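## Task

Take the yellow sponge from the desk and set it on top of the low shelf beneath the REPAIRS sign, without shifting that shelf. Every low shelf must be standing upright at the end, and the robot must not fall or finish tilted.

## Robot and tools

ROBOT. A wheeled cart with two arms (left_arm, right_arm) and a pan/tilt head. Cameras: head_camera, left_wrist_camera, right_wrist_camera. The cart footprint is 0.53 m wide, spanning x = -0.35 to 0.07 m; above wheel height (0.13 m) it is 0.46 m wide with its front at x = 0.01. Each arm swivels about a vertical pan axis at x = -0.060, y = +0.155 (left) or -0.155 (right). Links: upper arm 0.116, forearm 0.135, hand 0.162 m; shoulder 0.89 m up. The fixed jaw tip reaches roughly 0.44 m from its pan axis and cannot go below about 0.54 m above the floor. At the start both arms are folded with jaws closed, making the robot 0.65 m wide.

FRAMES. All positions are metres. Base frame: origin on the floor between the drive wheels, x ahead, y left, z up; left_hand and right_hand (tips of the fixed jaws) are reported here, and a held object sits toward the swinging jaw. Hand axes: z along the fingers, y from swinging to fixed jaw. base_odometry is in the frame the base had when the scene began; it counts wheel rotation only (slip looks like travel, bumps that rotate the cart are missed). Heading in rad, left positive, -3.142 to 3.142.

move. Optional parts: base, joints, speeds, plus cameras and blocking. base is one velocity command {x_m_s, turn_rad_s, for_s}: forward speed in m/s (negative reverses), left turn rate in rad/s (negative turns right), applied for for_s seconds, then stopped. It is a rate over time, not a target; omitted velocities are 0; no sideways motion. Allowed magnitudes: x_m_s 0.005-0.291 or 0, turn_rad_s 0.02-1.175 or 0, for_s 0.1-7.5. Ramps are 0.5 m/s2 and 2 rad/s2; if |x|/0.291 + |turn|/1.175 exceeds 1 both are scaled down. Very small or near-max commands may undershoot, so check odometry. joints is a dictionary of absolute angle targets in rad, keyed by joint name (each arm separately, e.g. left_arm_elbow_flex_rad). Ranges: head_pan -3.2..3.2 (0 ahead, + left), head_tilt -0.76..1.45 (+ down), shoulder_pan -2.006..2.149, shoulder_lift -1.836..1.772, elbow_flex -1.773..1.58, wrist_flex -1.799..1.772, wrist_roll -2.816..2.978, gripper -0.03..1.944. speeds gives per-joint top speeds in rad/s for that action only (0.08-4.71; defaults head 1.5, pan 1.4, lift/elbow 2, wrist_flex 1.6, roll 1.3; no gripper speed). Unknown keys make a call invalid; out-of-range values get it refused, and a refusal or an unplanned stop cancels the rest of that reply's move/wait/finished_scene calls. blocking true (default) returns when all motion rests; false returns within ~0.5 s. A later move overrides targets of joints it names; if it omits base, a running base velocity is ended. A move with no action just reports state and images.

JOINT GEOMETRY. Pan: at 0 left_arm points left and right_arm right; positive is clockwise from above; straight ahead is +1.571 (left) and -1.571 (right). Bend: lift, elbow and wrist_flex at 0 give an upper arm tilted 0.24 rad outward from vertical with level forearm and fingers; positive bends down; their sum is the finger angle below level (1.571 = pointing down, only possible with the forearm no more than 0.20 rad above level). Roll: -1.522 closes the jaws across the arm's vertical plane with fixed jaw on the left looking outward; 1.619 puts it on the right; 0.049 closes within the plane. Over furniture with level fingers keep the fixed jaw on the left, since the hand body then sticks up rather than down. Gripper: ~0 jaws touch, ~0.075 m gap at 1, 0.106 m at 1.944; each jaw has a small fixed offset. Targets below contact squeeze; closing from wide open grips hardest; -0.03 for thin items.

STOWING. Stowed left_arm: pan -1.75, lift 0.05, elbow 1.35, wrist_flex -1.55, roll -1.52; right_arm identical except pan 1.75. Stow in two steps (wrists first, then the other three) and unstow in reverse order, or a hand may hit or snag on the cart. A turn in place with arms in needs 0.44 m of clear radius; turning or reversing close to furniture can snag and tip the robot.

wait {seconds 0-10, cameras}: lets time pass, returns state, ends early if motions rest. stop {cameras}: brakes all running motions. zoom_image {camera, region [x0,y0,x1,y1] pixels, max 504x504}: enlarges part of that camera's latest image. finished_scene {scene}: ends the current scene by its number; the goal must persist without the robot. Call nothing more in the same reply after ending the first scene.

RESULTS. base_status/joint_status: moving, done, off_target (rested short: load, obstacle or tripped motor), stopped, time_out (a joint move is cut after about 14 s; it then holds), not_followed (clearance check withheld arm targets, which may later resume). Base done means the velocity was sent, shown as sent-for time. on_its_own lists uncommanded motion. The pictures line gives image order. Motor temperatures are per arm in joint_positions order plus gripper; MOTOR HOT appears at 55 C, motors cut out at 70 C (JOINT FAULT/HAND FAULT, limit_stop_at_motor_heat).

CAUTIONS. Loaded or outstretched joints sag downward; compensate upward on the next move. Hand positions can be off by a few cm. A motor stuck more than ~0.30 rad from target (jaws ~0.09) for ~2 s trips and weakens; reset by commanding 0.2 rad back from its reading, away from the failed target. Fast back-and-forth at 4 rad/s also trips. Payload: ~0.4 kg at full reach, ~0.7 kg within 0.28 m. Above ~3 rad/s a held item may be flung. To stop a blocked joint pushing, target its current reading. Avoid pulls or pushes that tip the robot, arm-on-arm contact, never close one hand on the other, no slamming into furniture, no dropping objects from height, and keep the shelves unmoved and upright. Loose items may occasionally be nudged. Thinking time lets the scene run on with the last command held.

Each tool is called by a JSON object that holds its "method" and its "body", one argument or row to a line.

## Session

{"method": "move", "body": {
  "joints": {"head_pan_rad":0,"head_tilt_rad":0.3},
  "cameras": ["head_camera","left_wrist_camera","right_wrist_camera"]
}}

{"method": "move", "body": {
  "joints": {"head_pan_rad":-0.9,"head_tilt_rad":0.25},
  "speeds": {"head_pan_rad":3},
  "cameras": ["head_camera"]
}}

{"method": "move", "body": {
  "joints": {"head_pan_rad":0.9,"head_tilt_rad":0.25},
  "speeds": {"head_pan_rad":3},
  "cameras": ["head_camera"]
}}

{"method": "move", "body": {
  "joints": {"head_pan_rad":1.8,"head_tilt_rad":0.25},
  "speeds": {"head_pan_rad":3},
  "cameras": ["head_camera"]
}}

{"method": "move", "body": {
  "joints": {"head_pan_rad":-1.8,"head_tilt_rad":0.25},
  "speeds": {"head_pan_rad":3},
  "cameras": ["head_camera"]
}}

{"method": "move", "body": {
  "joints": {"head_pan_rad":-2.7,"head_tilt_rad":0.25},
  "speeds": {"head_pan_rad":3},
  "cameras": ["head_camera"]
}}

Scene clock: 1.00 s.
Motor temperatures (°C): left_arm=[31 31 31 31 32 28] | right_arm=[30 28 27 27 30 28]
move: done
base_odometry: x=+0.000 y=+0.000 heading=+0.000
base_status: not commanded
joint_positions: head_pan_rad=+0.000 head_tilt_rad=+0.292 left_arm_shoulder_pan_rad=+0.000 left_arm_shoulder_lift_rad=-1.704 left_arm_elbow_flex_rad=+1.478 left_arm_wrist_flex_rad=+0.984 left_arm_wrist_roll_rad=-0.001 left_arm_gripper_rad=+0.000 right_arm_shoulder_pan_rad=+0.001 right_arm_shoulder_lift_rad=-1.670 right_arm_elbow_flex_rad=+1.496 right_arm_wrist_flex_rad=+1.032 right_arm_wrist_roll_rad=+0.000 right_arm_gripper_rad=+0.000
joint_status: all done
left_hand: x=-0.0600 y=+0.3116 z=+0.8261 quat_wxyz=(+0.395, -0.918, +0.023, +0.010) (m; base frame)
right_hand: x=-0.0602 y=-0.3015 z=+0.8125 quat_wxyz=(+0.008, +0.023, +0.937, -0.348) (m; base frame)
pictures: head_camera, left_wrist_camera, right_wrist_camera
Images, in order (width x height): head_camera 644x476, left_wrist_camera 644x476, right_wrist_camera 644x476.

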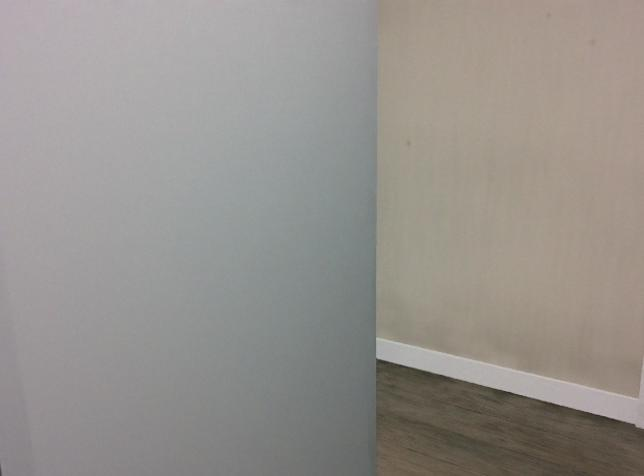

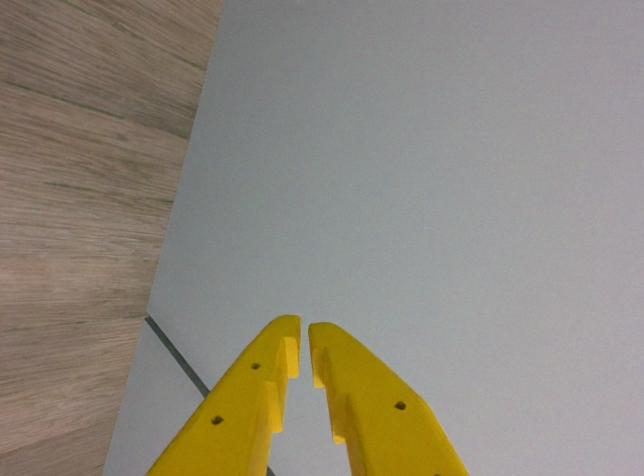

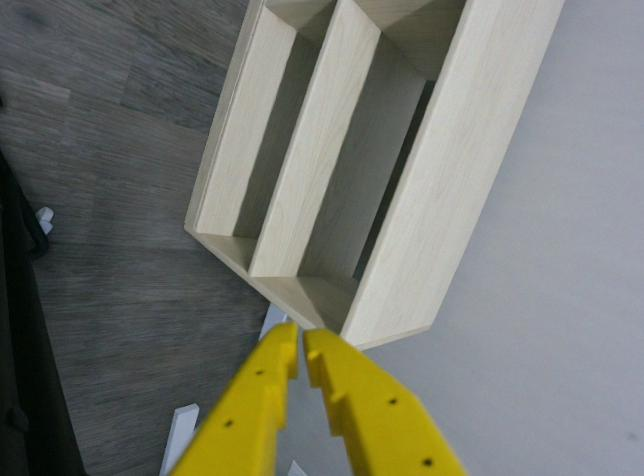

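Scene clock: 1.97 s.
move: done
base_odometry: x=+0.000 y=+0.000 heading=+0.000
base_status: not commanded
joint_positions: head_pan_rad=-0.891 head_tilt_rad=+0.262 left_arm_shoulder_pan_rad=+0.000 left_arm_shoulder_lift_rad=-1.704 left_arm_elbow_flex_rad=+1.478 left_arm_wrist_flex_rad=+0.984 left_arm_wrist_roll_rad=-0.001 left_arm_gripper_rad=+0.000 right_arm_shoulder_pan_rad=+0.001 right_arm_shoulder_lift_rad=-1.670 right_arm_elbow_flex_rad=+1.496 right_arm_wrist_flex_rad=+1.032 right_arm_wrist_roll_rad=+0.000 right_arm_gripper_rad=+0.000
joint_status: all done
left_hand: x=-0.0600 y=+0.3116 z=+0.8261 quat_wxyz=(+0.395, -0.918, +0.023, +0.010) (m; base frame)
right_hand: x=-0.0602 y=-0.3015 z=+0.8125 quat_wxyz=(+0.008, +0.023, +0.937, -0.348) (m; base frame)
pictures: head_camera
Images, in order (width x height): head_camera 644x476.

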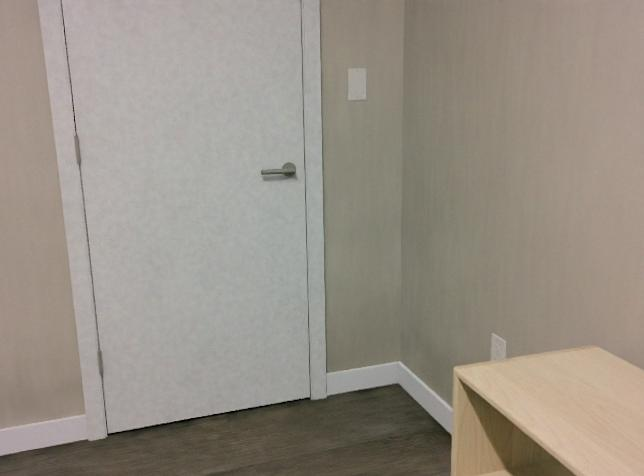

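Scene clock: 3.23 s.
move: done
base_odometry: x=+0.000 y=+0.000 heading=+0.000
base_status: not commanded
joint_positions: head_pan_rad=+0.890 head_tilt_rad=+0.262 left_arm_shoulder_pan_rad=+0.000 left_arm_shoulder_lift_rad=-1.704 left_arm_elbow_flex_rad=+1.478 left_arm_wrist_flex_rad=+0.984 left_arm_wrist_roll_rad=-0.001 left_arm_gripper_rad=+0.000 right_arm_shoulder_pan_rad=+0.001 right_arm_shoulder_lift_rad=-1.670 right_arm_elbow_flex_rad=+1.496 right_arm_wrist_flex_rad=+1.032 right_arm_wrist_roll_rad=+0.000 right_arm_gripper_rad=+0.000
joint_status: all done
left_hand: x=-0.0600 y=+0.3116 z=+0.8261 quat_wxyz=(+0.395, -0.918, +0.023, +0.010) (m; base frame)
right_hand: x=-0.0602 y=-0.3015 z=+0.8125 quat_wxyz=(+0.008, +0.023, +0.937, -0.348) (m; base frame)
pictures: head_camera
Images, in order (width x height): head_camera 644x476.

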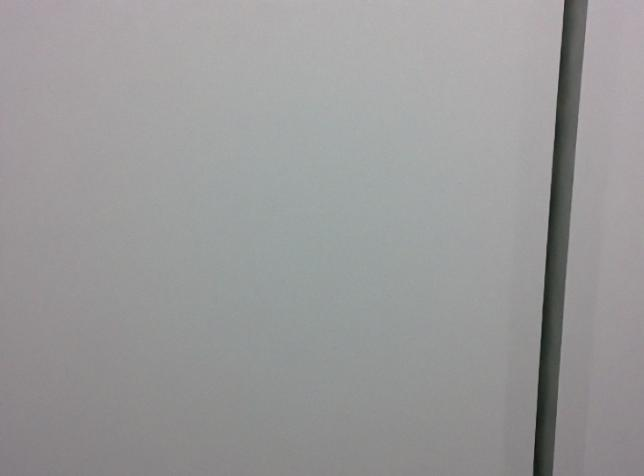

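Scene clock: 4.20 s.
move: done
base_odometry: x=+0.000 y=+0.000 heading=+0.000
base_status: not commanded
joint_positions: head_pan_rad=+1.789 head_tilt_rad=+0.262 left_arm_shoulder_pan_rad=+0.000 left_arm_shoulder_lift_rad=-1.704 left_arm_elbow_flex_rad=+1.478 left_arm_wrist_flex_rad=+0.984 left_arm_wrist_roll_rad=-0.001 left_arm_gripper_rad=+0.000 right_arm_shoulder_pan_rad=+0.001 right_arm_shoulder_lift_rad=-1.670 right_arm_elbow_flex_rad=+1.496 right_arm_wrist_flex_rad=+1.032 right_arm_wrist_roll_rad=+0.000 right_arm_gripper_rad=+0.000
joint_status: all done
left_hand: x=-0.0600 y=+0.3116 z=+0.8261 quat_wxyz=(+0.395, -0.918, +0.023, +0.010) (m; base frame)
right_hand: x=-0.0602 y=-0.3015 z=+0.8125 quat_wxyz=(+0.008, +0.023, +0.937, -0.348) (m; base frame)
pictures: head_camera
Images, in order (width x height): head_camera 644x476.

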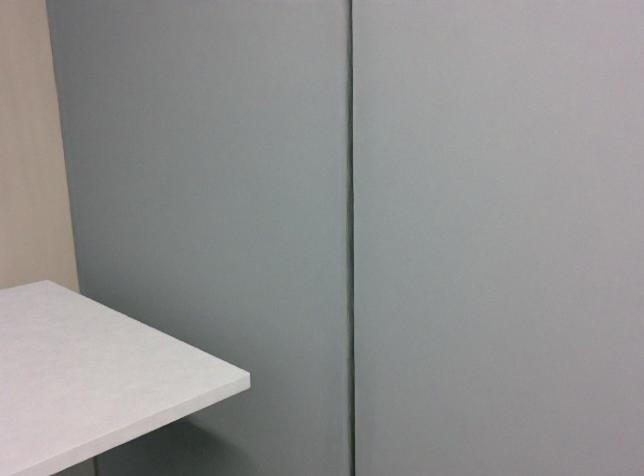

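Scene clock: 6.07 s.
move: done
base_odometry: x=+0.000 y=+0.000 heading=+0.000
base_status: not commanded
joint_positions: head_pan_rad=-1.790 head_tilt_rad=+0.262 left_arm_shoulder_pan_rad=+0.000 left_arm_shoulder_lift_rad=-1.704 left_arm_elbow_flex_rad=+1.478 left_arm_wrist_flex_rad=+0.984 left_arm_wrist_roll_rad=-0.001 left_arm_gripper_rad=+0.000 right_arm_shoulder_pan_rad=+0.001 right_arm_shoulder_lift_rad=-1.670 right_arm_elbow_flex_rad=+1.496 right_arm_wrist_flex_rad=+1.032 right_arm_wrist_roll_rad=+0.000 right_arm_gripper_rad=+0.000
joint_status: all done
left_hand: x=-0.0600 y=+0.3116 z=+0.8261 quat_wxyz=(+0.395, -0.918, +0.023, +0.010) (m; base frame)
right_hand: x=-0.0602 y=-0.3015 z=+0.8125 quat_wxyz=(+0.008, +0.023, +0.937, -0.348) (m; base frame)
pictures: head_camera
Images, in order (width x height): head_camera 644x476.

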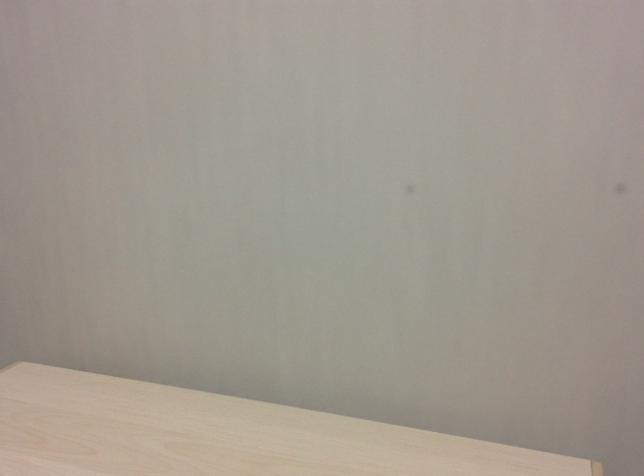

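Scene clock: 7.03 s.
move: done
base_odometry: x=+0.000 y=+0.000 heading=+0.000
base_status: not commanded
joint_positions: head_pan_rad=-2.691 head_tilt_rad=+0.262 left_arm_shoulder_pan_rad=+0.000 left_arm_shoulder_lift_rad=-1.704 left_arm_elbow_flex_rad=+1.478 left_arm_wrist_flex_rad=+0.984 left_arm_wrist_roll_rad=-0.001 left_arm_gripper_rad=+0.000 right_arm_shoulder_pan_rad=+0.001 right_arm_shoulder_lift_rad=-1.670 right_arm_elbow_flex_rad=+1.496 right_arm_wrist_flex_rad=+1.032 right_arm_wrist_roll_rad=+0.000 right_arm_gripper_rad=+0.000
joint_status: all done
left_hand: x=-0.0600 y=+0.3116 z=+0.8261 quat_wxyz=(+0.395, -0.918, +0.023, +0.010) (m; base frame)
right_hand: x=-0.0602 y=-0.3015 z=+0.8125 quat_wxyz=(+0.008, +0.023, +0.937, -0.348) (m; base frame)
pictures: head_camera
Images, in order (width x height): head_camera 644x476.

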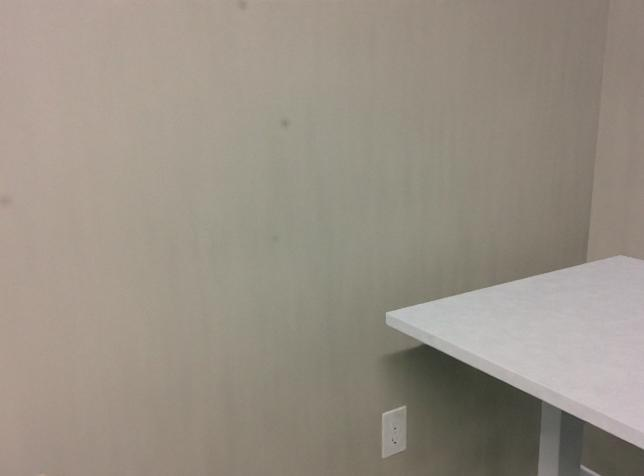

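{"method": "move", "body": {
  "joints": {"head_pan_rad":-3.14,"head_tilt_rad":0.4},
  "speeds": {"head_pan_rad":3},
  "cameras": ["head_camera"]
}}

{"method": "move", "body": {
  "joints": {"head_pan_rad":-1.6,"head_tilt_rad":-0.3},
  "speeds": {"head_pan_rad":3},
  "cameras": ["head_camera"]
}}

{"method": "move", "body": {
  "joints": {"head_pan_rad":-1.57,"head_tilt_rad":0.9},
  "speeds": {"head_pan_rad":3},
  "cameras": ["head_camera"]
}}

{"method": "move", "body": {
  "joints": {"head_pan_rad":1.4,"head_tilt_rad":0.95},
  "speeds": {"head_pan_rad":3},
  "cameras": ["head_camera"]
}}

Scene clock: 17.40 s.
move: done
base_odometry: x=+0.000 y=+0.000 heading=+0.000
base_status: not commanded
joint_positions: head_pan_rad=-3.131 head_tilt_rad=+0.393 left_arm_shoulder_pan_rad=+0.000 left_arm_shoulder_lift_rad=-1.704 left_arm_elbow_flex_rad=+1.478 left_arm_wrist_flex_rad=+0.984 left_arm_wrist_roll_rad=-0.001 left_arm_gripper_rad=+0.000 right_arm_shoulder_pan_rad=+0.001 right_arm_shoulder_lift_rad=-1.670 right_arm_elbow_flex_rad=+1.496 right_arm_wrist_flex_rad=+1.032 right_arm_wrist_roll_rad=+0.000 right_arm_gripper_rad=+0.000
joint_status: all done
left_hand: x=-0.0600 y=+0.3116 z=+0.8261 quat_wxyz=(+0.395, -0.918, +0.023, +0.010) (m; base frame)
right_hand: x=-0.0602 y=-0.3015 z=+0.8125 quat_wxyz=(+0.008, +0.023, +0.937, -0.348) (m; base frame)
pictures: head_camera
Images, in order (width x height): head_camera 644x476.

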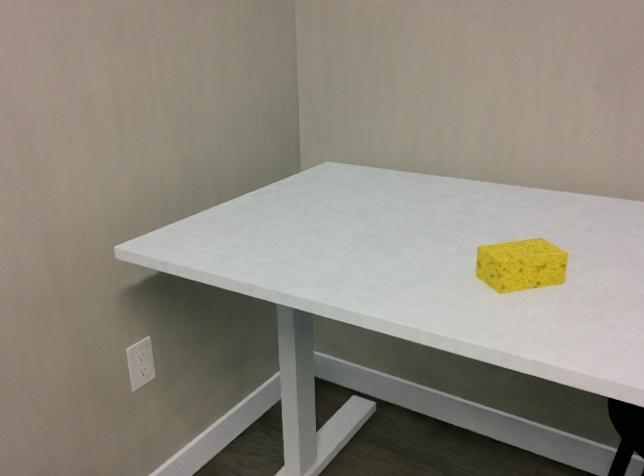

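Scene clock: 18.67 s.
move: done
base_odometry: x=+0.000 y=+0.000 heading=+0.000
base_status: not commanded
joint_positions: head_pan_rad=-1.611 head_tilt_rad=-0.290 left_arm_shoulder_pan_rad=+0.000 left_arm_shoulder_lift_rad=-1.704 left_arm_elbow_flex_rad=+1.478 left_arm_wrist_flex_rad=+0.984 left_arm_wrist_roll_rad=-0.001 left_arm_gripper_rad=+0.000 right_arm_shoulder_pan_rad=+0.001 right_arm_shoulder_lift_rad=-1.670 right_arm_elbow_flex_rad=+1.496 right_arm_wrist_flex_rad=+1.032 right_arm_wrist_roll_rad=+0.000 right_arm_gripper_rad=+0.000
joint_status: all done
left_hand: x=-0.0600 y=+0.3116 z=+0.8261 quat_wxyz=(+0.395, -0.918, +0.023, +0.010) (m; base frame)
right_hand: x=-0.0602 y=-0.3015 z=+0.8125 quat_wxyz=(+0.008, +0.023, +0.937, -0.348) (m; base frame)
pictures: head_camera
Images, in order (width x height): head_camera 644x476.

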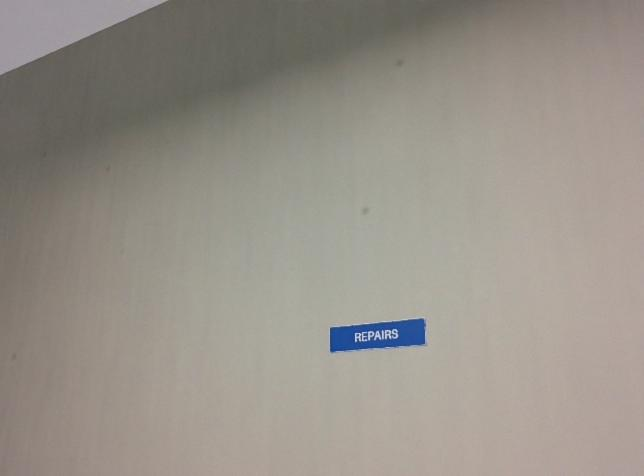

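Scene clock: 20.27 s.
move: done
base_odometry: x=+0.000 y=+0.000 heading=+0.000
base_status: not commanded
joint_positions: head_pan_rad=-1.580 head_tilt_rad=+0.894 left_arm_shoulder_pan_rad=+0.000 left_arm_shoulder_lift_rad=-1.704 left_arm_elbow_flex_rad=+1.478 left_arm_wrist_flex_rad=+0.984 left_arm_wrist_roll_rad=-0.001 left_arm_gripper_rad=+0.000 right_arm_shoulder_pan_rad=+0.001 right_arm_shoulder_lift_rad=-1.670 right_arm_elbow_flex_rad=+1.496 right_arm_wrist_flex_rad=+1.032 right_arm_wrist_roll_rad=+0.000 right_arm_gripper_rad=+0.000
joint_status: all done
left_hand: x=-0.0600 y=+0.3116 z=+0.8261 quat_wxyz=(+0.395, -0.918, +0.023, +0.010) (m; base frame)
right_hand: x=-0.0602 y=-0.3015 z=+0.8125 quat_wxyz=(+0.008, +0.023, +0.937, -0.348) (m; base frame)
pictures: head_camera
Images, in order (width x height): head_camera 644x476.

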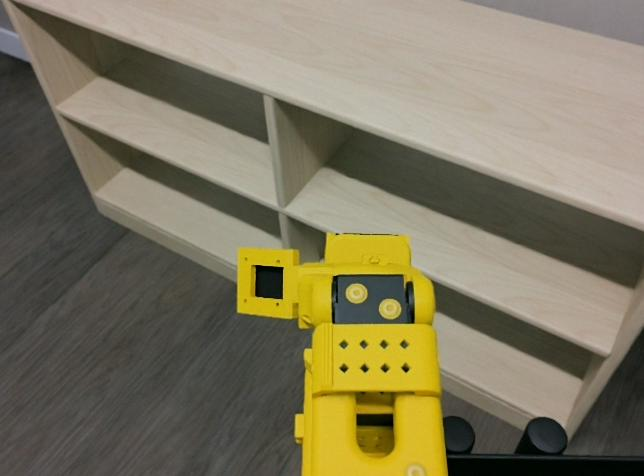

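Scene clock: 21.93 s.
move: done
base_odometry: x=+0.000 y=+0.000 heading=+0.000
base_status: not commanded
joint_positions: head_pan_rad=+1.390 head_tilt_rad=+0.943 left_arm_shoulder_pan_rad=+0.000 left_arm_shoulder_lift_rad=-1.704 left_arm_elbow_flex_rad=+1.478 left_arm_wrist_flex_rad=+0.984 left_arm_wrist_roll_rad=-0.001 left_arm_gripper_rad=+0.000 right_arm_shoulder_pan_rad=+0.001 right_arm_shoulder_lift_rad=-1.670 right_arm_elbow_flex_rad=+1.496 right_arm_wrist_flex_rad=+1.032 right_arm_wrist_roll_rad=+0.000 right_arm_gripper_rad=+0.000
joint_status: all done
left_hand: x=-0.0600 y=+0.3116 z=+0.8261 quat_wxyz=(+0.395, -0.918, +0.023, +0.010) (m; base frame)
right_hand: x=-0.0602 y=-0.3015 z=+0.8125 quat_wxyz=(+0.008, +0.023, +0.937, -0.348) (m; base frame)
pictures: head_camera
Images, in order (width x height): head_camera 644x476.

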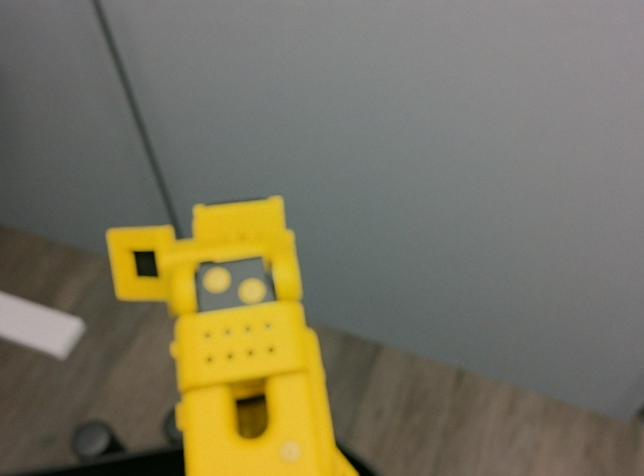

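{"method": "move", "body": {
  "base": {"turn_rad_s":0.9,"for_s":3.27},
  "joints": {"head_pan_rad":0,"head_tilt_rad":0.6}
}}

{"method": "move", "body": {
  "base": {"x_m_s":0.25,"for_s":2.0}
}}

{"method": "move", "body": {
  "base": {"turn_rad_s":-0.5,"for_s":0.6},
  "cameras": ["head_camera"]
}}

Scene clock: 75.87 s.
move: done
base_odometry: x=-0.001 y=+0.000 heading=+2.939
base_status: done (sent for 3.27 of 3.27 s)
joint_positions: head_pan_rad=+0.009 head_tilt_rad=+0.613 left_arm_shoulder_pan_rad=-0.006 left_arm_shoulder_lift_rad=-1.704 left_arm_elbow_flex_rad=+1.478 left_arm_wrist_flex_rad=+0.984 left_arm_wrist_roll_rad=-0.001 left_arm_gripper_rad=+0.000 right_arm_shoulder_pan_rad=-0.002 right_arm_shoulder_lift_rad=-1.670 right_arm_elbow_flex_rad=+1.496 right_arm_wrist_flex_rad=+1.032 right_arm_wrist_roll_rad=+0.000 right_arm_gripper_rad=+0.000
joint_status: all done
left_hand: x=-0.0609 y=+0.3116 z=+0.8261 quat_wxyz=(+0.395, -0.918, +0.020, +0.011) (m; base frame)
right_hand: x=-0.0597 y=-0.3015 z=+0.8125 quat_wxyz=(+0.009, +0.022, +0.937, -0.348) (m; base frame)
pictures: none

Scene clock: 79.03 s.
move: done
base_odometry: x=-0.492 y=+0.100 heading=+2.938
base_status: done (sent for 2 of 2 s)
joint_positions: head_pan_rad=+0.009 head_tilt_rad=+0.613 left_arm_shoulder_pan_rad=-0.003 left_arm_shoulder_lift_rad=-1.704 left_arm_elbow_flex_rad=+1.478 left_arm_wrist_flex_rad=+0.984 left_arm_wrist_roll_rad=-0.001 left_arm_gripper_rad=+0.000 right_arm_shoulder_pan_rad=+0.001 right_arm_shoulder_lift_rad=-1.670 right_arm_elbow_flex_rad=+1.496 right_arm_wrist_flex_rad=+1.032 right_arm_wrist_roll_rad=+0.000 right_arm_gripper_rad=+0.000
joint_status: not commanded
left_hand: x=-0.0604 y=+0.3116 z=+0.8261 quat_wxyz=(+0.395, -0.918, +0.021, +0.010) (m; base frame)
right_hand: x=-0.0602 y=-0.3015 z=+0.8125 quat_wxyz=(+0.008, +0.023, +0.937, -0.348) (m; base frame)
pictures: none

Scene clock: 80.27 s.
move: done
base_odometry: x=-0.491 y=+0.100 heading=+2.640
base_status: done (sent for 0.6 of 0.6 s)
joint_positions: head_pan_rad=+0.009 head_tilt_rad=+0.613 left_arm_shoulder_pan_rad=+0.003 left_arm_shoulder_lift_rad=-1.704 left_arm_elbow_flex_rad=+1.478 left_arm_wrist_flex_rad=+0.984 left_arm_wrist_roll_rad=-0.001 left_arm_gripper_rad=+0.000 right_arm_shoulder_pan_rad=+0.004 right_arm_shoulder_lift_rad=-1.670 right_arm_elbow_flex_rad=+1.496 right_arm_wrist_flex_rad=+1.032 right_arm_wrist_roll_rad=+0.000 right_arm_gripper_rad=+0.000
joint_status: not commanded
left_hand: x=-0.0595 y=+0.3116 z=+0.8261 quat_wxyz=(+0.395, -0.918, +0.024, +0.009) (m; base frame)
right_hand: x=-0.0606 y=-0.3015 z=+0.8125 quat_wxyz=(+0.008, +0.025, +0.937, -0.348) (m; base frame)
pictures: head_camera
Images, in order (width x height): head_camera 644x476.

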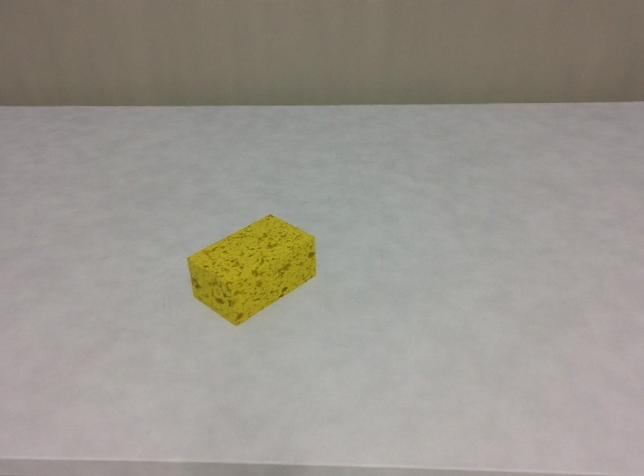

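{"method": "move", "body": {
  "base": {"turn_rad_s":0.5,"for_s":0.72}
}}

{"method": "move", "body": {
  "base": {"x_m_s":0.2,"for_s":1.3}
}}

{"method": "move", "body": {
  "base": {"turn_rad_s":-0.5,"for_s":0.72},
  "joints": {"head_pan_rad":0,"head_tilt_rad":1.0},
  "cameras": ["head_camera"]
}}

{"method": "move", "body": {
  "joints": {"left_arm_shoulder_lift_rad":0.1,"left_arm_elbow_flex_rad":-0.3,"left_arm_wrist_flex_rad":0.7,"left_arm_wrist_roll_rad":-1.522,"left_arm_gripper_rad":1.7}
}}

Scene clock: 93.97 s.
move: done
base_odometry: x=-0.492 y=+0.100 heading=+3.004
base_status: done (sent for 0.73 of 0.73 s)
joint_positions: head_pan_rad=+0.009 head_tilt_rad=+0.613 left_arm_shoulder_pan_rad=-0.001 left_arm_shoulder_lift_rad=-1.704 left_arm_elbow_flex_rad=+1.478 left_arm_wrist_flex_rad=+0.984 left_arm_wrist_roll_rad=-0.001 left_arm_gripper_rad=+0.000 right_arm_shoulder_pan_rad=-0.002 right_arm_shoulder_lift_rad=-1.670 right_arm_elbow_flex_rad=+1.496 right_arm_wrist_flex_rad=+1.032 right_arm_wrist_roll_rad=+0.000 right_arm_gripper_rad=+0.000
joint_status: not commanded
left_hand: x=-0.0602 y=+0.3116 z=+0.8261 quat_wxyz=(+0.395, -0.918, +0.022, +0.010) (m; base frame)
right_hand: x=-0.0597 y=-0.3015 z=+0.8125 quat_wxyz=(+0.009, +0.022, +0.937, -0.348) (m; base frame)
pictures: none

Scene clock: 96.13 s.
move: done
base_odometry: x=-0.747 y=+0.134 heading=+3.006
base_status: done (sent for 1.3 of 1.3 s)
joint_positions: head_pan_rad=+0.009 head_tilt_rad=+0.612 left_arm_shoulder_pan_rad=-0.004 left_arm_shoulder_lift_rad=-1.704 left_arm_elbow_flex_rad=+1.478 left_arm_wrist_flex_rad=+0.984 left_arm_wrist_roll_rad=-0.001 left_arm_gripper_rad=+0.000 right_arm_shoulder_pan_rad=+0.004 right_arm_shoulder_lift_rad=-1.670 right_arm_elbow_flex_rad=+1.496 right_arm_wrist_flex_rad=+1.032 right_arm_wrist_roll_rad=+0.000 right_arm_gripper_rad=+0.000
joint_status: not commanded
left_hand: x=-0.0607 y=+0.3116 z=+0.8261 quat_wxyz=(+0.395, -0.918, +0.021, +0.011) (m; base frame)
right_hand: x=-0.0606 y=-0.3015 z=+0.8125 quat_wxyz=(+0.008, +0.025, +0.937, -0.348) (m; base frame)
pictures: none

Scene clock: 97.53 s.
move: done
base_odometry: x=-0.749 y=+0.134 heading=+2.640
base_status: done (sent for 0.73 of 0.73 s)
joint_positions: head_pan_rad=+0.009 head_tilt_rad=+0.994 left_arm_shoulder_pan_rad=+0.002 left_arm_shoulder_lift_rad=-1.704 left_arm_elbow_flex_rad=+1.478 left_arm_wrist_flex_rad=+0.984 left_arm_wrist_roll_rad=-0.001 left_arm_gripper_rad=+0.000 right_arm_shoulder_pan_rad=+0.003 right_arm_shoulder_lift_rad=-1.670 right_arm_elbow_flex_rad=+1.496 right_arm_wrist_flex_rad=+1.032 right_arm_wrist_roll_rad=+0.000 right_arm_gripper_rad=+0.000
joint_status: all done
left_hand: x=-0.0597 y=+0.3116 z=+0.8261 quat_wxyz=(+0.395, -0.918, +0.023, +0.009) (m; base frame)
right_hand: x=-0.0604 y=-0.3015 z=+0.8125 quat_wxyz=(+0.008, +0.024, +0.937, -0.348) (m; base frame)
pictures: head_camera
Images, in order (width x height): head_camera 644x476.

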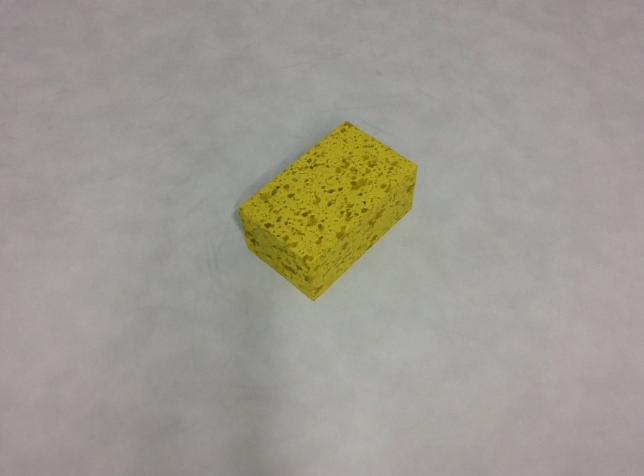

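Scene clock: 99.50 s.
move: done
base_odometry: x=-0.749 y=+0.134 heading=+2.640
base_status: not commanded
joint_positions: head_pan_rad=+0.009 head_tilt_rad=+0.994 left_arm_shoulder_pan_rad=+0.002 left_arm_shoulder_lift_rad=+0.106 left_arm_elbow_flex_rad=-0.262 left_arm_wrist_flex_rad=+0.714 left_arm_wrist_roll_rad=-1.518 left_arm_gripper_rad=+1.692 right_arm_shoulder_pan_rad=+0.003 right_arm_shoulder_lift_rad=-1.670 right_arm_elbow_flex_rad=+1.496 right_arm_wrist_flex_rad=+1.032 right_arm_wrist_roll_rad=+0.000 right_arm_gripper_rad=+0.000
joint_status: all done
left_hand: x=-0.0672 y=+0.4937 z=+0.9437 quat_wxyz=(+0.344, -0.619, +0.618, +0.342) (m; base frame)
right_hand: x=-0.0604 y=-0.3015 z=+0.8125 quat_wxyz=(+0.008, +0.024, +0.937, -0.348) (m; base frame)
pictures: none

{"method": "move", "body": {
  "base": {"x_m_s":0.1,"for_s":0.4},
  "joints": {"left_arm_shoulder_pan_rad":1.9,"left_arm_shoulder_lift_rad":0.315,"left_arm_elbow_flex_rad":-0.75,"left_arm_wrist_flex_rad":0.99},
  "cameras": ["head_camera","left_wrist_camera"]
}}

Scene clock: 123.07 s.
move: done
base_odometry: x=-0.784 y=+0.153 heading=+2.638
base_status: done (sent for 0.4 of 0.4 s)
joint_positions: head_pan_rad=+0.009 head_tilt_rad=+0.994 left_arm_shoulder_pan_rad=+1.893 left_arm_shoulder_lift_rad=+0.324 left_arm_elbow_flex_rad=-0.714 left_arm_wrist_flex_rad=+0.988 left_arm_wrist_roll_rad=-1.527 left_arm_gripper_rad=+1.692 right_arm_shoulder_pan_rad=+0.003 right_arm_shoulder_lift_rad=-1.670 right_arm_elbow_flex_rad=+1.496 right_arm_wrist_flex_rad=+1.032 right_arm_wrist_roll_rad=+0.000 right_arm_gripper_rad=+0.000
joint_status: all done
left_hand: x=+0.2727 y=+0.0521 z=+0.9573 quat_wxyz=(+0.461, +0.144, +0.872, -0.074) (m; base frame)
right_hand: x=-0.0604 y=-0.3015 z=+0.8125 quat_wxyz=(+0.008, +0.024, +0.937, -0.348) (m; base frame)
pictures: head_camera, left_wrist_camera
Images, in order (width x height): head_camera 644x476, left_wrist_camera 644x476.

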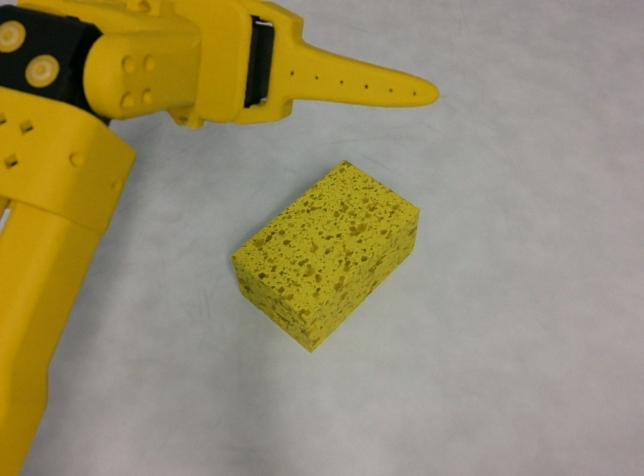

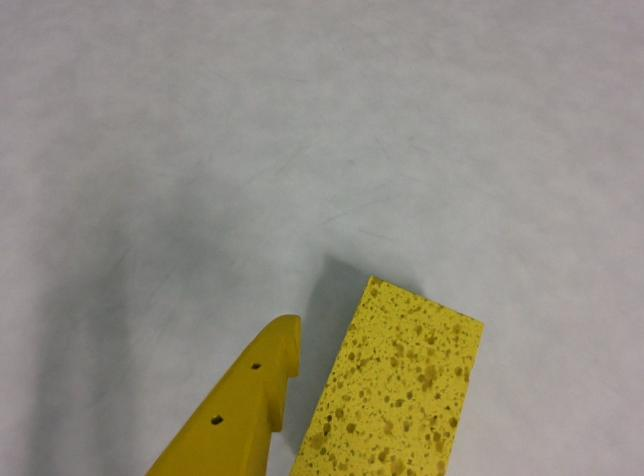

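{"method": "move", "body": {
  "joints": {"left_arm_shoulder_lift_rad":0.53,"left_arm_elbow_flex_rad":-0.3,"left_arm_wrist_flex_rad":0.33},
  "speeds": {"left_arm_shoulder_lift_rad":0.27,"left_arm_elbow_flex_rad":0.5,"left_arm_wrist_flex_rad":0.8},
  "cameras": ["head_camera","left_wrist_camera"]
}}

Scene clock: 134.70 s.
move: done
base_odometry: x=-0.784 y=+0.153 heading=+2.638
base_status: not commanded
joint_positions: head_pan_rad=+0.009 head_tilt_rad=+0.994 left_arm_shoulder_pan_rad=+1.893 left_arm_shoulder_lift_rad=+0.544 left_arm_elbow_flex_rad=-0.297 left_arm_wrist_flex_rad=+0.343 left_arm_wrist_roll_rad=-1.527 left_arm_gripper_rad=+1.692 right_arm_shoulder_pan_rad=+0.003 right_arm_shoulder_lift_rad=-1.670 right_arm_elbow_flex_rad=+1.496 right_arm_wrist_flex_rad=+1.032 right_arm_wrist_roll_rad=+0.000 right_arm_gripper_rad=+0.000
joint_status: all done
left_hand: x=+0.3010 y=+0.0426 z=+0.8586 quat_wxyz=(+0.465, +0.144, +0.870, -0.074) (m; base frame)
right_hand: x=-0.0604 y=-0.3015 z=+0.8125 quat_wxyz=(+0.008, +0.024, +0.937, -0.348) (m; base frame)
pictures: head_camera, left_wrist_camera
Images, in order (width x height): head_camera 644x476, left_wrist_camera 644x476.

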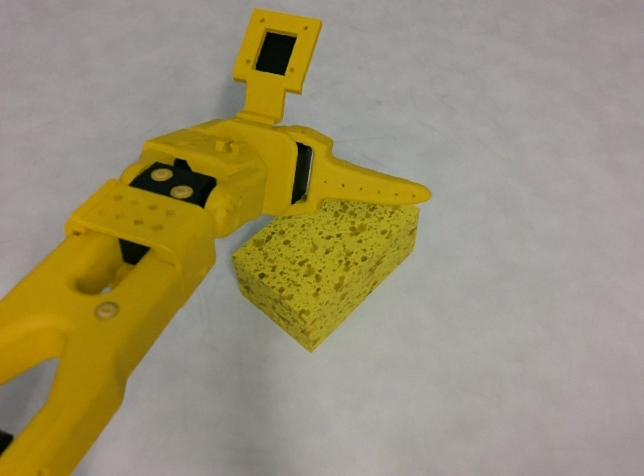

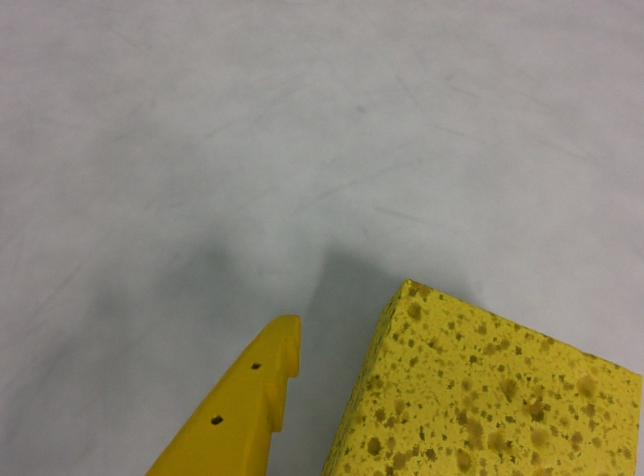

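{"method": "move", "body": {
  "joints": {"left_arm_shoulder_pan_rad":1.96,"left_arm_gripper_rad":1.4},
  "cameras": ["head_camera","left_wrist_camera"]
}}

Scene clock: 152.00 s.
move: done
base_odometry: x=-0.784 y=+0.153 heading=+2.638
base_status: not commanded
joint_positions: head_pan_rad=+0.009 head_tilt_rad=+0.994 left_arm_shoulder_pan_rad=+1.957 left_arm_shoulder_lift_rad=+0.544 left_arm_elbow_flex_rad=-0.297 left_arm_wrist_flex_rad=+0.343 left_arm_wrist_roll_rad=-1.527 left_arm_gripper_rad=+1.407 right_arm_shoulder_pan_rad=+0.003 right_arm_shoulder_lift_rad=-1.670 right_arm_elbow_flex_rad=+1.496 right_arm_wrist_flex_rad=+1.032 right_arm_wrist_roll_rad=+0.000 right_arm_gripper_rad=+0.000
joint_status: all done
left_hand: x=+0.2930 y=+0.0196 z=+0.8586 quat_wxyz=(+0.463, +0.172, +0.865, -0.089) (m; base frame)
right_hand: x=-0.0604 y=-0.3015 z=+0.8125 quat_wxyz=(+0.008, +0.024, +0.937, -0.348) (m; base frame)
pictures: head_camera, left_wrist_camera
Images, in order (width x height): head_camera 644x476, left_wrist_camera 644x476.

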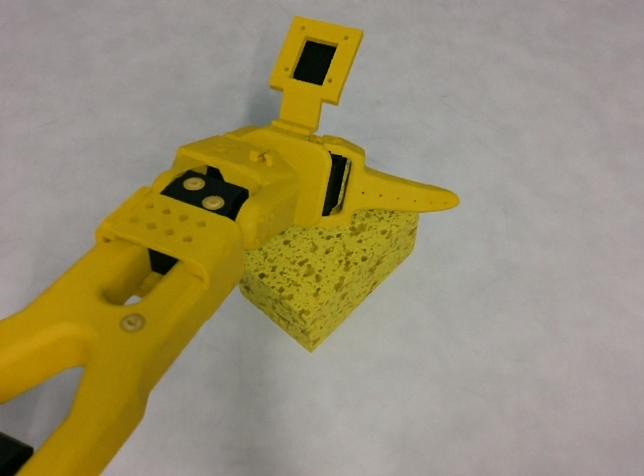

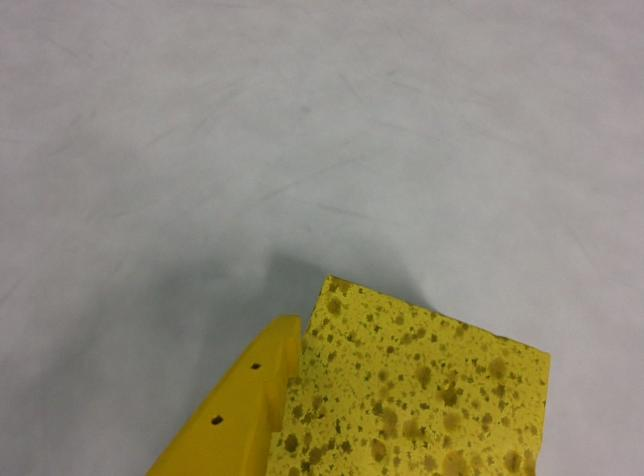

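{"method": "move", "body": {
  "joints": {"left_arm_shoulder_pan_rad":1.935,"left_arm_gripper_rad":1.5}
}}

{"method": "move", "body": {
  "joints": {"left_arm_shoulder_lift_rad":0.63,"left_arm_elbow_flex_rad":-0.28,"left_arm_wrist_flex_rad":0.22},
  "speeds": {"left_arm_shoulder_lift_rad":0.25},
  "cameras": ["head_camera","left_wrist_camera"]
}}

Scene clock: 161.03 s.
move: done
base_odometry: x=-0.784 y=+0.153 heading=+2.638
base_status: not commanded
joint_positions: head_pan_rad=+0.009 head_tilt_rad=+0.994 left_arm_shoulder_pan_rad=+1.941 left_arm_shoulder_lift_rad=+0.544 left_arm_elbow_flex_rad=-0.297 left_arm_wrist_flex_rad=+0.343 left_arm_wrist_roll_rad=-1.527 left_arm_gripper_rad=+1.493 right_arm_shoulder_pan_rad=+0.003 right_arm_shoulder_lift_rad=-1.670 right_arm_elbow_flex_rad=+1.496 right_arm_wrist_flex_rad=+1.032 right_arm_wrist_roll_rad=+0.000 right_arm_gripper_rad=+0.000
joint_status: all done
left_hand: x=+0.2953 y=+0.0256 z=+0.8586 quat_wxyz=(+0.464, +0.164, +0.866, -0.086) (m; base frame)
right_hand: x=-0.0604 y=-0.3015 z=+0.8125 quat_wxyz=(+0.008, +0.024, +0.937, -0.348) (m; base frame)
pictures: none

Scene clock: 161.87 s.
move: done
base_odometry: x=-0.784 y=+0.153 heading=+2.638
base_status: not commanded
joint_positions: head_pan_rad=+0.009 head_tilt_rad=+0.994 left_arm_shoulder_pan_rad=+1.941 left_arm_shoulder_lift_rad=+0.643 left_arm_elbow_flex_rad=-0.277 left_arm_wrist_flex_rad=+0.234 left_arm_wrist_roll_rad=-1.527 left_arm_gripper_rad=+1.493 right_arm_shoulder_pan_rad=+0.003 right_arm_shoulder_lift_rad=-1.670 right_arm_elbow_flex_rad=+1.496 right_arm_wrist_flex_rad=+1.032 right_arm_wrist_roll_rad=+0.000 right_arm_gripper_rad=+0.000
joint_status: all done
left_hand: x=+0.2976 y=+0.0247 z=+0.8331 quat_wxyz=(+0.459, +0.165, +0.869, -0.085) (m; base frame)
right_hand: x=-0.0604 y=-0.3015 z=+0.8125 quat_wxyz=(+0.008, +0.024, +0.937, -0.348) (m; base frame)
pictures: head_camera, left_wrist_camera
Images, in order (width x height): head_camera 644x476, left_wrist_camera 644x476.

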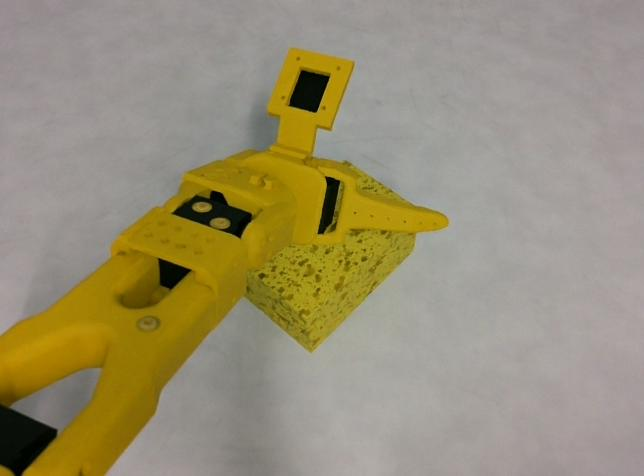

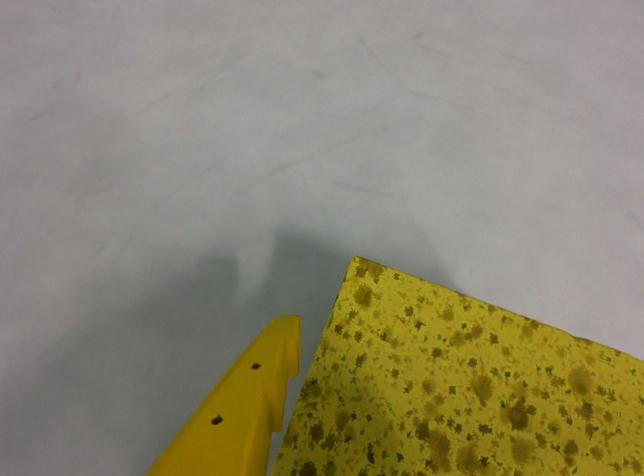

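{"method": "move", "body": {
  "joints": {"left_arm_shoulder_pan_rad":1.975,"left_arm_gripper_rad":1.93,"left_arm_shoulder_lift_rad":0.54,"left_arm_wrist_flex_rad":0.32}
}}

{"method": "move", "body": {
  "joints": {"left_arm_shoulder_lift_rad":0.69,"left_arm_elbow_flex_rad":-0.25,"left_arm_wrist_flex_rad":0.2},
  "speeds": {"left_arm_shoulder_lift_rad":0.3},
  "cameras": ["head_camera","left_wrist_camera"]
}}

Scene clock: 179.13 s.
move: done
base_odometry: x=-0.784 y=+0.153 heading=+2.638
base_status: not commanded
joint_positions: head_pan_rad=+0.009 head_tilt_rad=+0.994 left_arm_shoulder_pan_rad=+1.970 left_arm_shoulder_lift_rad=+0.608 left_arm_elbow_flex_rad=-0.277 left_arm_wrist_flex_rad=+0.318 left_arm_wrist_roll_rad=-1.527 left_arm_gripper_rad=+1.922 right_arm_shoulder_pan_rad=+0.003 right_arm_shoulder_lift_rad=-1.670 right_arm_elbow_flex_rad=+1.496 right_arm_wrist_flex_rad=+1.032 right_arm_wrist_roll_rad=+0.000 right_arm_gripper_rad=+0.000
joint_status: all done
left_hand: x=+0.2883 y=+0.0165 z=+0.8343 quat_wxyz=(+0.436, +0.180, +0.877, -0.087) (m; base frame)
right_hand: x=-0.0604 y=-0.3015 z=+0.8125 quat_wxyz=(+0.008, +0.024, +0.937, -0.348) (m; base frame)
pictures: none

Scene clock: 180.13 s.
move: done
base_odometry: x=-0.784 y=+0.153 heading=+2.638
base_status: not commanded
joint_positions: head_pan_rad=+0.009 head_tilt_rad=+0.994 left_arm_shoulder_pan_rad=+1.968 left_arm_shoulder_lift_rad=+0.676 left_arm_elbow_flex_rad=-0.256 left_arm_wrist_flex_rad=+0.201 left_arm_wrist_roll_rad=-1.527 left_arm_gripper_rad=+1.922 right_arm_shoulder_pan_rad=+0.003 right_arm_shoulder_lift_rad=-1.670 right_arm_elbow_flex_rad=+1.496 right_arm_wrist_flex_rad=+1.032 right_arm_wrist_roll_rad=+0.000 right_arm_gripper_rad=+0.000
joint_status: all done
left_hand: x=+0.2919 y=+0.0157 z=+0.8205 quat_wxyz=(+0.448, +0.178, +0.871, -0.089) (m; base frame)
right_hand: x=-0.0604 y=-0.3015 z=+0.8125 quat_wxyz=(+0.008, +0.024, +0.937, -0.348) (m; base frame)
pictures: head_camera, left_wrist_camera
Images, in order (width x height): head_camera 644x476, left_wrist_camera 644x476.

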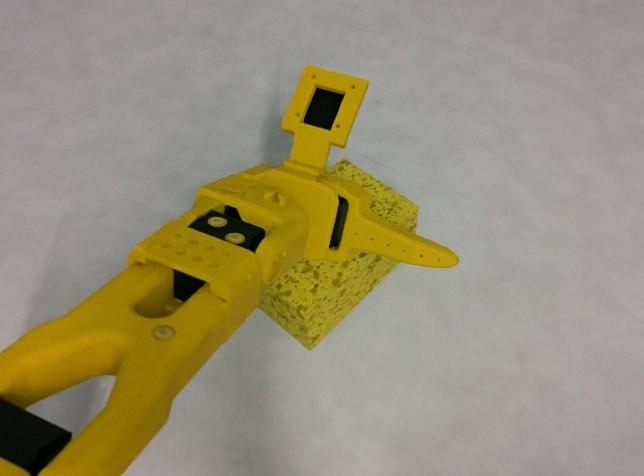

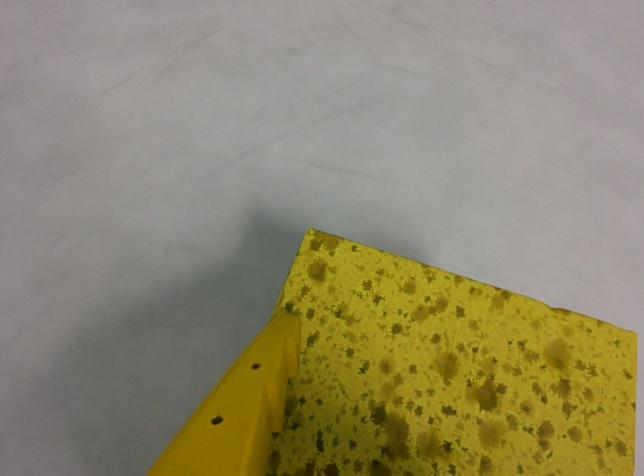

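{"method": "move", "body": {
  "joints": {"left_arm_shoulder_pan_rad":1.945}
}}

{"method": "move", "body": {
  "joints": {"left_arm_shoulder_lift_rad":0.78,"left_arm_elbow_flex_rad":-0.25,"left_arm_wrist_flex_rad":0.14},
  "speeds": {"left_arm_shoulder_lift_rad":0.3},
  "cameras": ["head_camera","left_wrist_camera"]
}}

Scene clock: 189.20 s.
move: done
base_odometry: x=-0.784 y=+0.153 heading=+2.638
base_status: not commanded
joint_positions: head_pan_rad=+0.009 head_tilt_rad=+0.994 left_arm_shoulder_pan_rad=+1.957 left_arm_shoulder_lift_rad=+0.676 left_arm_elbow_flex_rad=-0.256 left_arm_wrist_flex_rad=+0.200 left_arm_wrist_roll_rad=-1.527 left_arm_gripper_rad=+1.922 right_arm_shoulder_pan_rad=+0.003 right_arm_shoulder_lift_rad=-1.670 right_arm_elbow_flex_rad=+1.496 right_arm_wrist_flex_rad=+1.032 right_arm_wrist_roll_rad=+0.000 right_arm_gripper_rad=+0.000
joint_status: all done
left_hand: x=+0.2935 y=+0.0194 z=+0.8207 quat_wxyz=(+0.450, +0.173, +0.872, -0.087) (m; base frame)
right_hand: x=-0.0604 y=-0.3015 z=+0.8125 quat_wxyz=(+0.008, +0.024, +0.937, -0.348) (m; base frame)
pictures: none

Scene clock: 189.93 s.
move: done
base_odometry: x=-0.784 y=+0.153 heading=+2.638
base_status: not commanded
joint_positions: head_pan_rad=+0.009 head_tilt_rad=+0.994 left_arm_shoulder_pan_rad=+1.942 left_arm_shoulder_lift_rad=+0.714 left_arm_elbow_flex_rad=-0.262 left_arm_wrist_flex_rad=+0.132 left_arm_wrist_roll_rad=-1.527 left_arm_gripper_rad=+1.922 right_arm_shoulder_pan_rad=+0.001 right_arm_shoulder_lift_rad=-1.670 right_arm_elbow_flex_rad=+1.496 right_arm_wrist_flex_rad=+1.032 right_arm_wrist_roll_rad=+0.000 right_arm_gripper_rad=+0.000
joint_status: all done
left_hand: x=+0.2994 y=+0.0233 z=+0.8178 quat_wxyz=(+0.466, +0.165, +0.865, -0.086) (m; base frame)
right_hand: x=-0.0602 y=-0.3015 z=+0.8125 quat_wxyz=(+0.008, +0.023, +0.937, -0.348) (m; base frame)
pictures: head_camera, left_wrist_camera
Images, in order (width x height): head_camera 644x476, left_wrist_camera 644x476.

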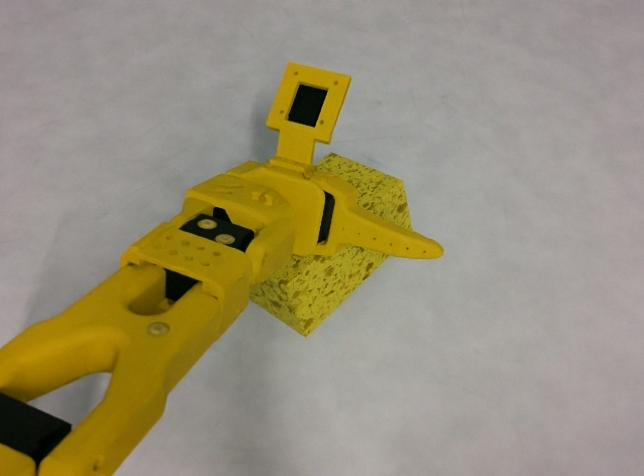

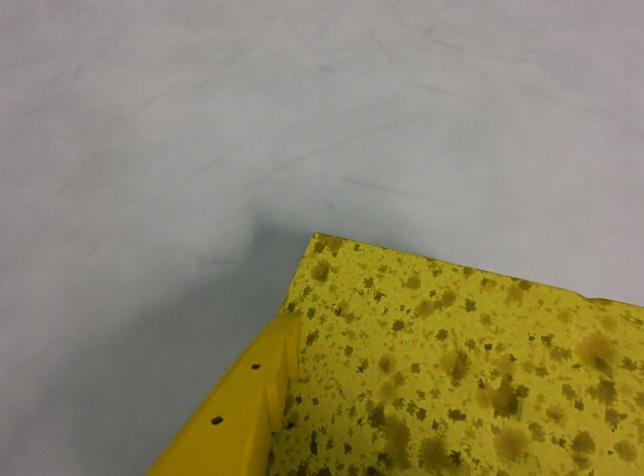

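{"method": "move", "body": {
  "joints": {"left_arm_shoulder_lift_rad":0.3,"left_arm_elbow_flex_rad":-0.4}
}}

{"method": "move", "body": {
  "joints": {"left_arm_shoulder_pan_rad":1.72,"left_arm_gripper_rad":0.0,"left_arm_shoulder_lift_rad":0.2,"left_arm_elbow_flex_rad":0.2,"left_arm_wrist_flex_rad":-0.1}
}}

{"method": "move", "body": {
  "joints": {"left_arm_shoulder_lift_rad":0.3,"left_arm_elbow_flex_rad":0.46,"left_arm_wrist_flex_rad":-0.21},
  "speeds": {"left_arm_elbow_flex_rad":0.6},
  "cameras": ["head_camera","left_wrist_camera"]
}}

Scene clock: 233.23 s.
move: done
base_odometry: x=-0.784 y=+0.153 heading=+2.638
base_status: not commanded
joint_positions: head_pan_rad=+0.009 head_tilt_rad=+0.994 left_arm_shoulder_pan_rad=+1.945 left_arm_shoulder_lift_rad=+0.364 left_arm_elbow_flex_rad=-0.365 left_arm_wrist_flex_rad=+0.145 left_arm_wrist_roll_rad=-1.527 left_arm_gripper_rad=+1.922 right_arm_shoulder_pan_rad=+0.001 right_arm_shoulder_lift_rad=-1.670 right_arm_elbow_flex_rad=+1.496 right_arm_wrist_flex_rad=+1.032 right_arm_wrist_roll_rad=+0.000 right_arm_gripper_rad=+0.000
joint_status: all done
left_hand: x=+0.3062 y=+0.0194 z=+0.9712 quat_wxyz=(+0.643, +0.143, +0.743, -0.120) (m; base frame)
right_hand: x=-0.0602 y=-0.3015 z=+0.8125 quat_wxyz=(+0.008, +0.023, +0.937, -0.348) (m; base frame)
pictures: none

Scene clock: 234.73 s.
move: done
base_odometry: x=-0.784 y=+0.153 heading=+2.638
base_status: not commanded
joint_positions: head_pan_rad=+0.009 head_tilt_rad=+0.994 left_arm_shoulder_pan_rad=+1.726 left_arm_shoulder_lift_rad=+0.257 left_arm_elbow_flex_rad=+0.205 left_arm_wrist_flex_rad=-0.085 left_arm_wrist_roll_rad=-1.527 left_arm_gripper_rad=+0.006 right_arm_shoulder_pan_rad=+0.001 right_arm_shoulder_lift_rad=-1.670 right_arm_elbow_flex_rad=+1.496 right_arm_wrist_flex_rad=+1.032 right_arm_wrist_roll_rad=+0.000 right_arm_gripper_rad=+0.000
joint_status: all done
left_hand: x=+0.2953 y=+0.1073 z=+0.8813 quat_wxyz=(+0.561, +0.066, +0.824, -0.042) (m; base frame)
right_hand: x=-0.0602 y=-0.3015 z=+0.8125 quat_wxyz=(+0.008, +0.023, +0.937, -0.348) (m; base frame)
pictures: none

Scene clock: 235.67 s.
move: done
base_odometry: x=-0.784 y=+0.153 heading=+2.638
base_status: not commanded
joint_positions: head_pan_rad=+0.009 head_tilt_rad=+0.994 left_arm_shoulder_pan_rad=+1.726 left_arm_shoulder_lift_rad=+0.307 left_arm_elbow_flex_rad=+0.462 left_arm_wrist_flex_rad=-0.197 left_arm_wrist_roll_rad=-1.527 left_arm_gripper_rad=+0.006 right_arm_shoulder_pan_rad=+0.001 right_arm_shoulder_lift_rad=-1.670 right_arm_elbow_flex_rad=+1.496 right_arm_wrist_flex_rad=+1.032 right_arm_wrist_roll_rad=+0.000 right_arm_gripper_rad=+0.000
joint_status: all done
left_hand: x=+0.2638 y=+0.1122 z=+0.8156 quat_wxyz=(+0.477, +0.070, +0.875, -0.036) (m; base frame)
right_hand: x=-0.0602 y=-0.3015 z=+0.8125 quat_wxyz=(+0.008, +0.023, +0.937, -0.348) (m; base frame)
pictures: head_camera, left_wrist_camera
Images, in order (width x height): head_camera 644x476, left_wrist_camera 644x476.

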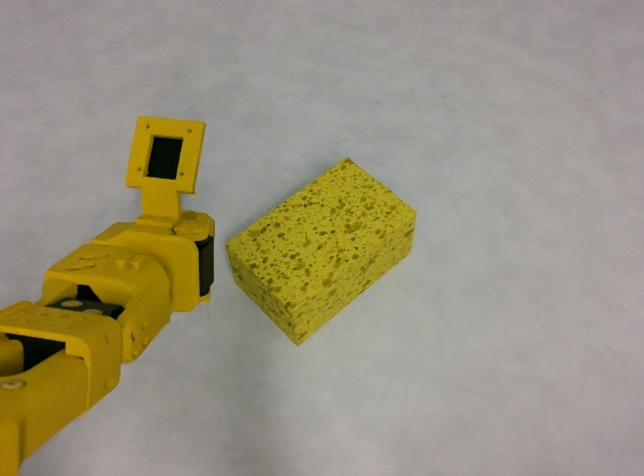

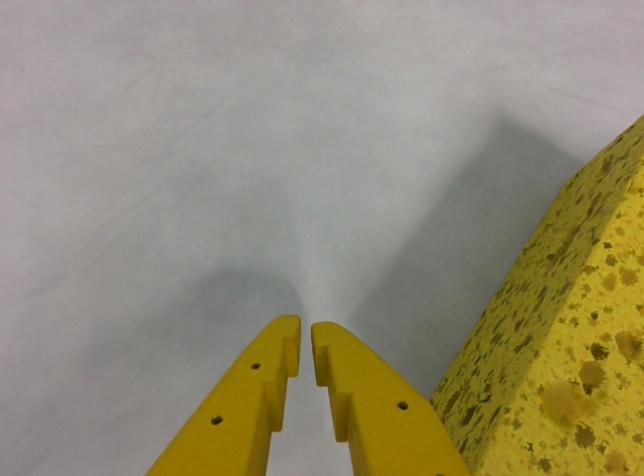

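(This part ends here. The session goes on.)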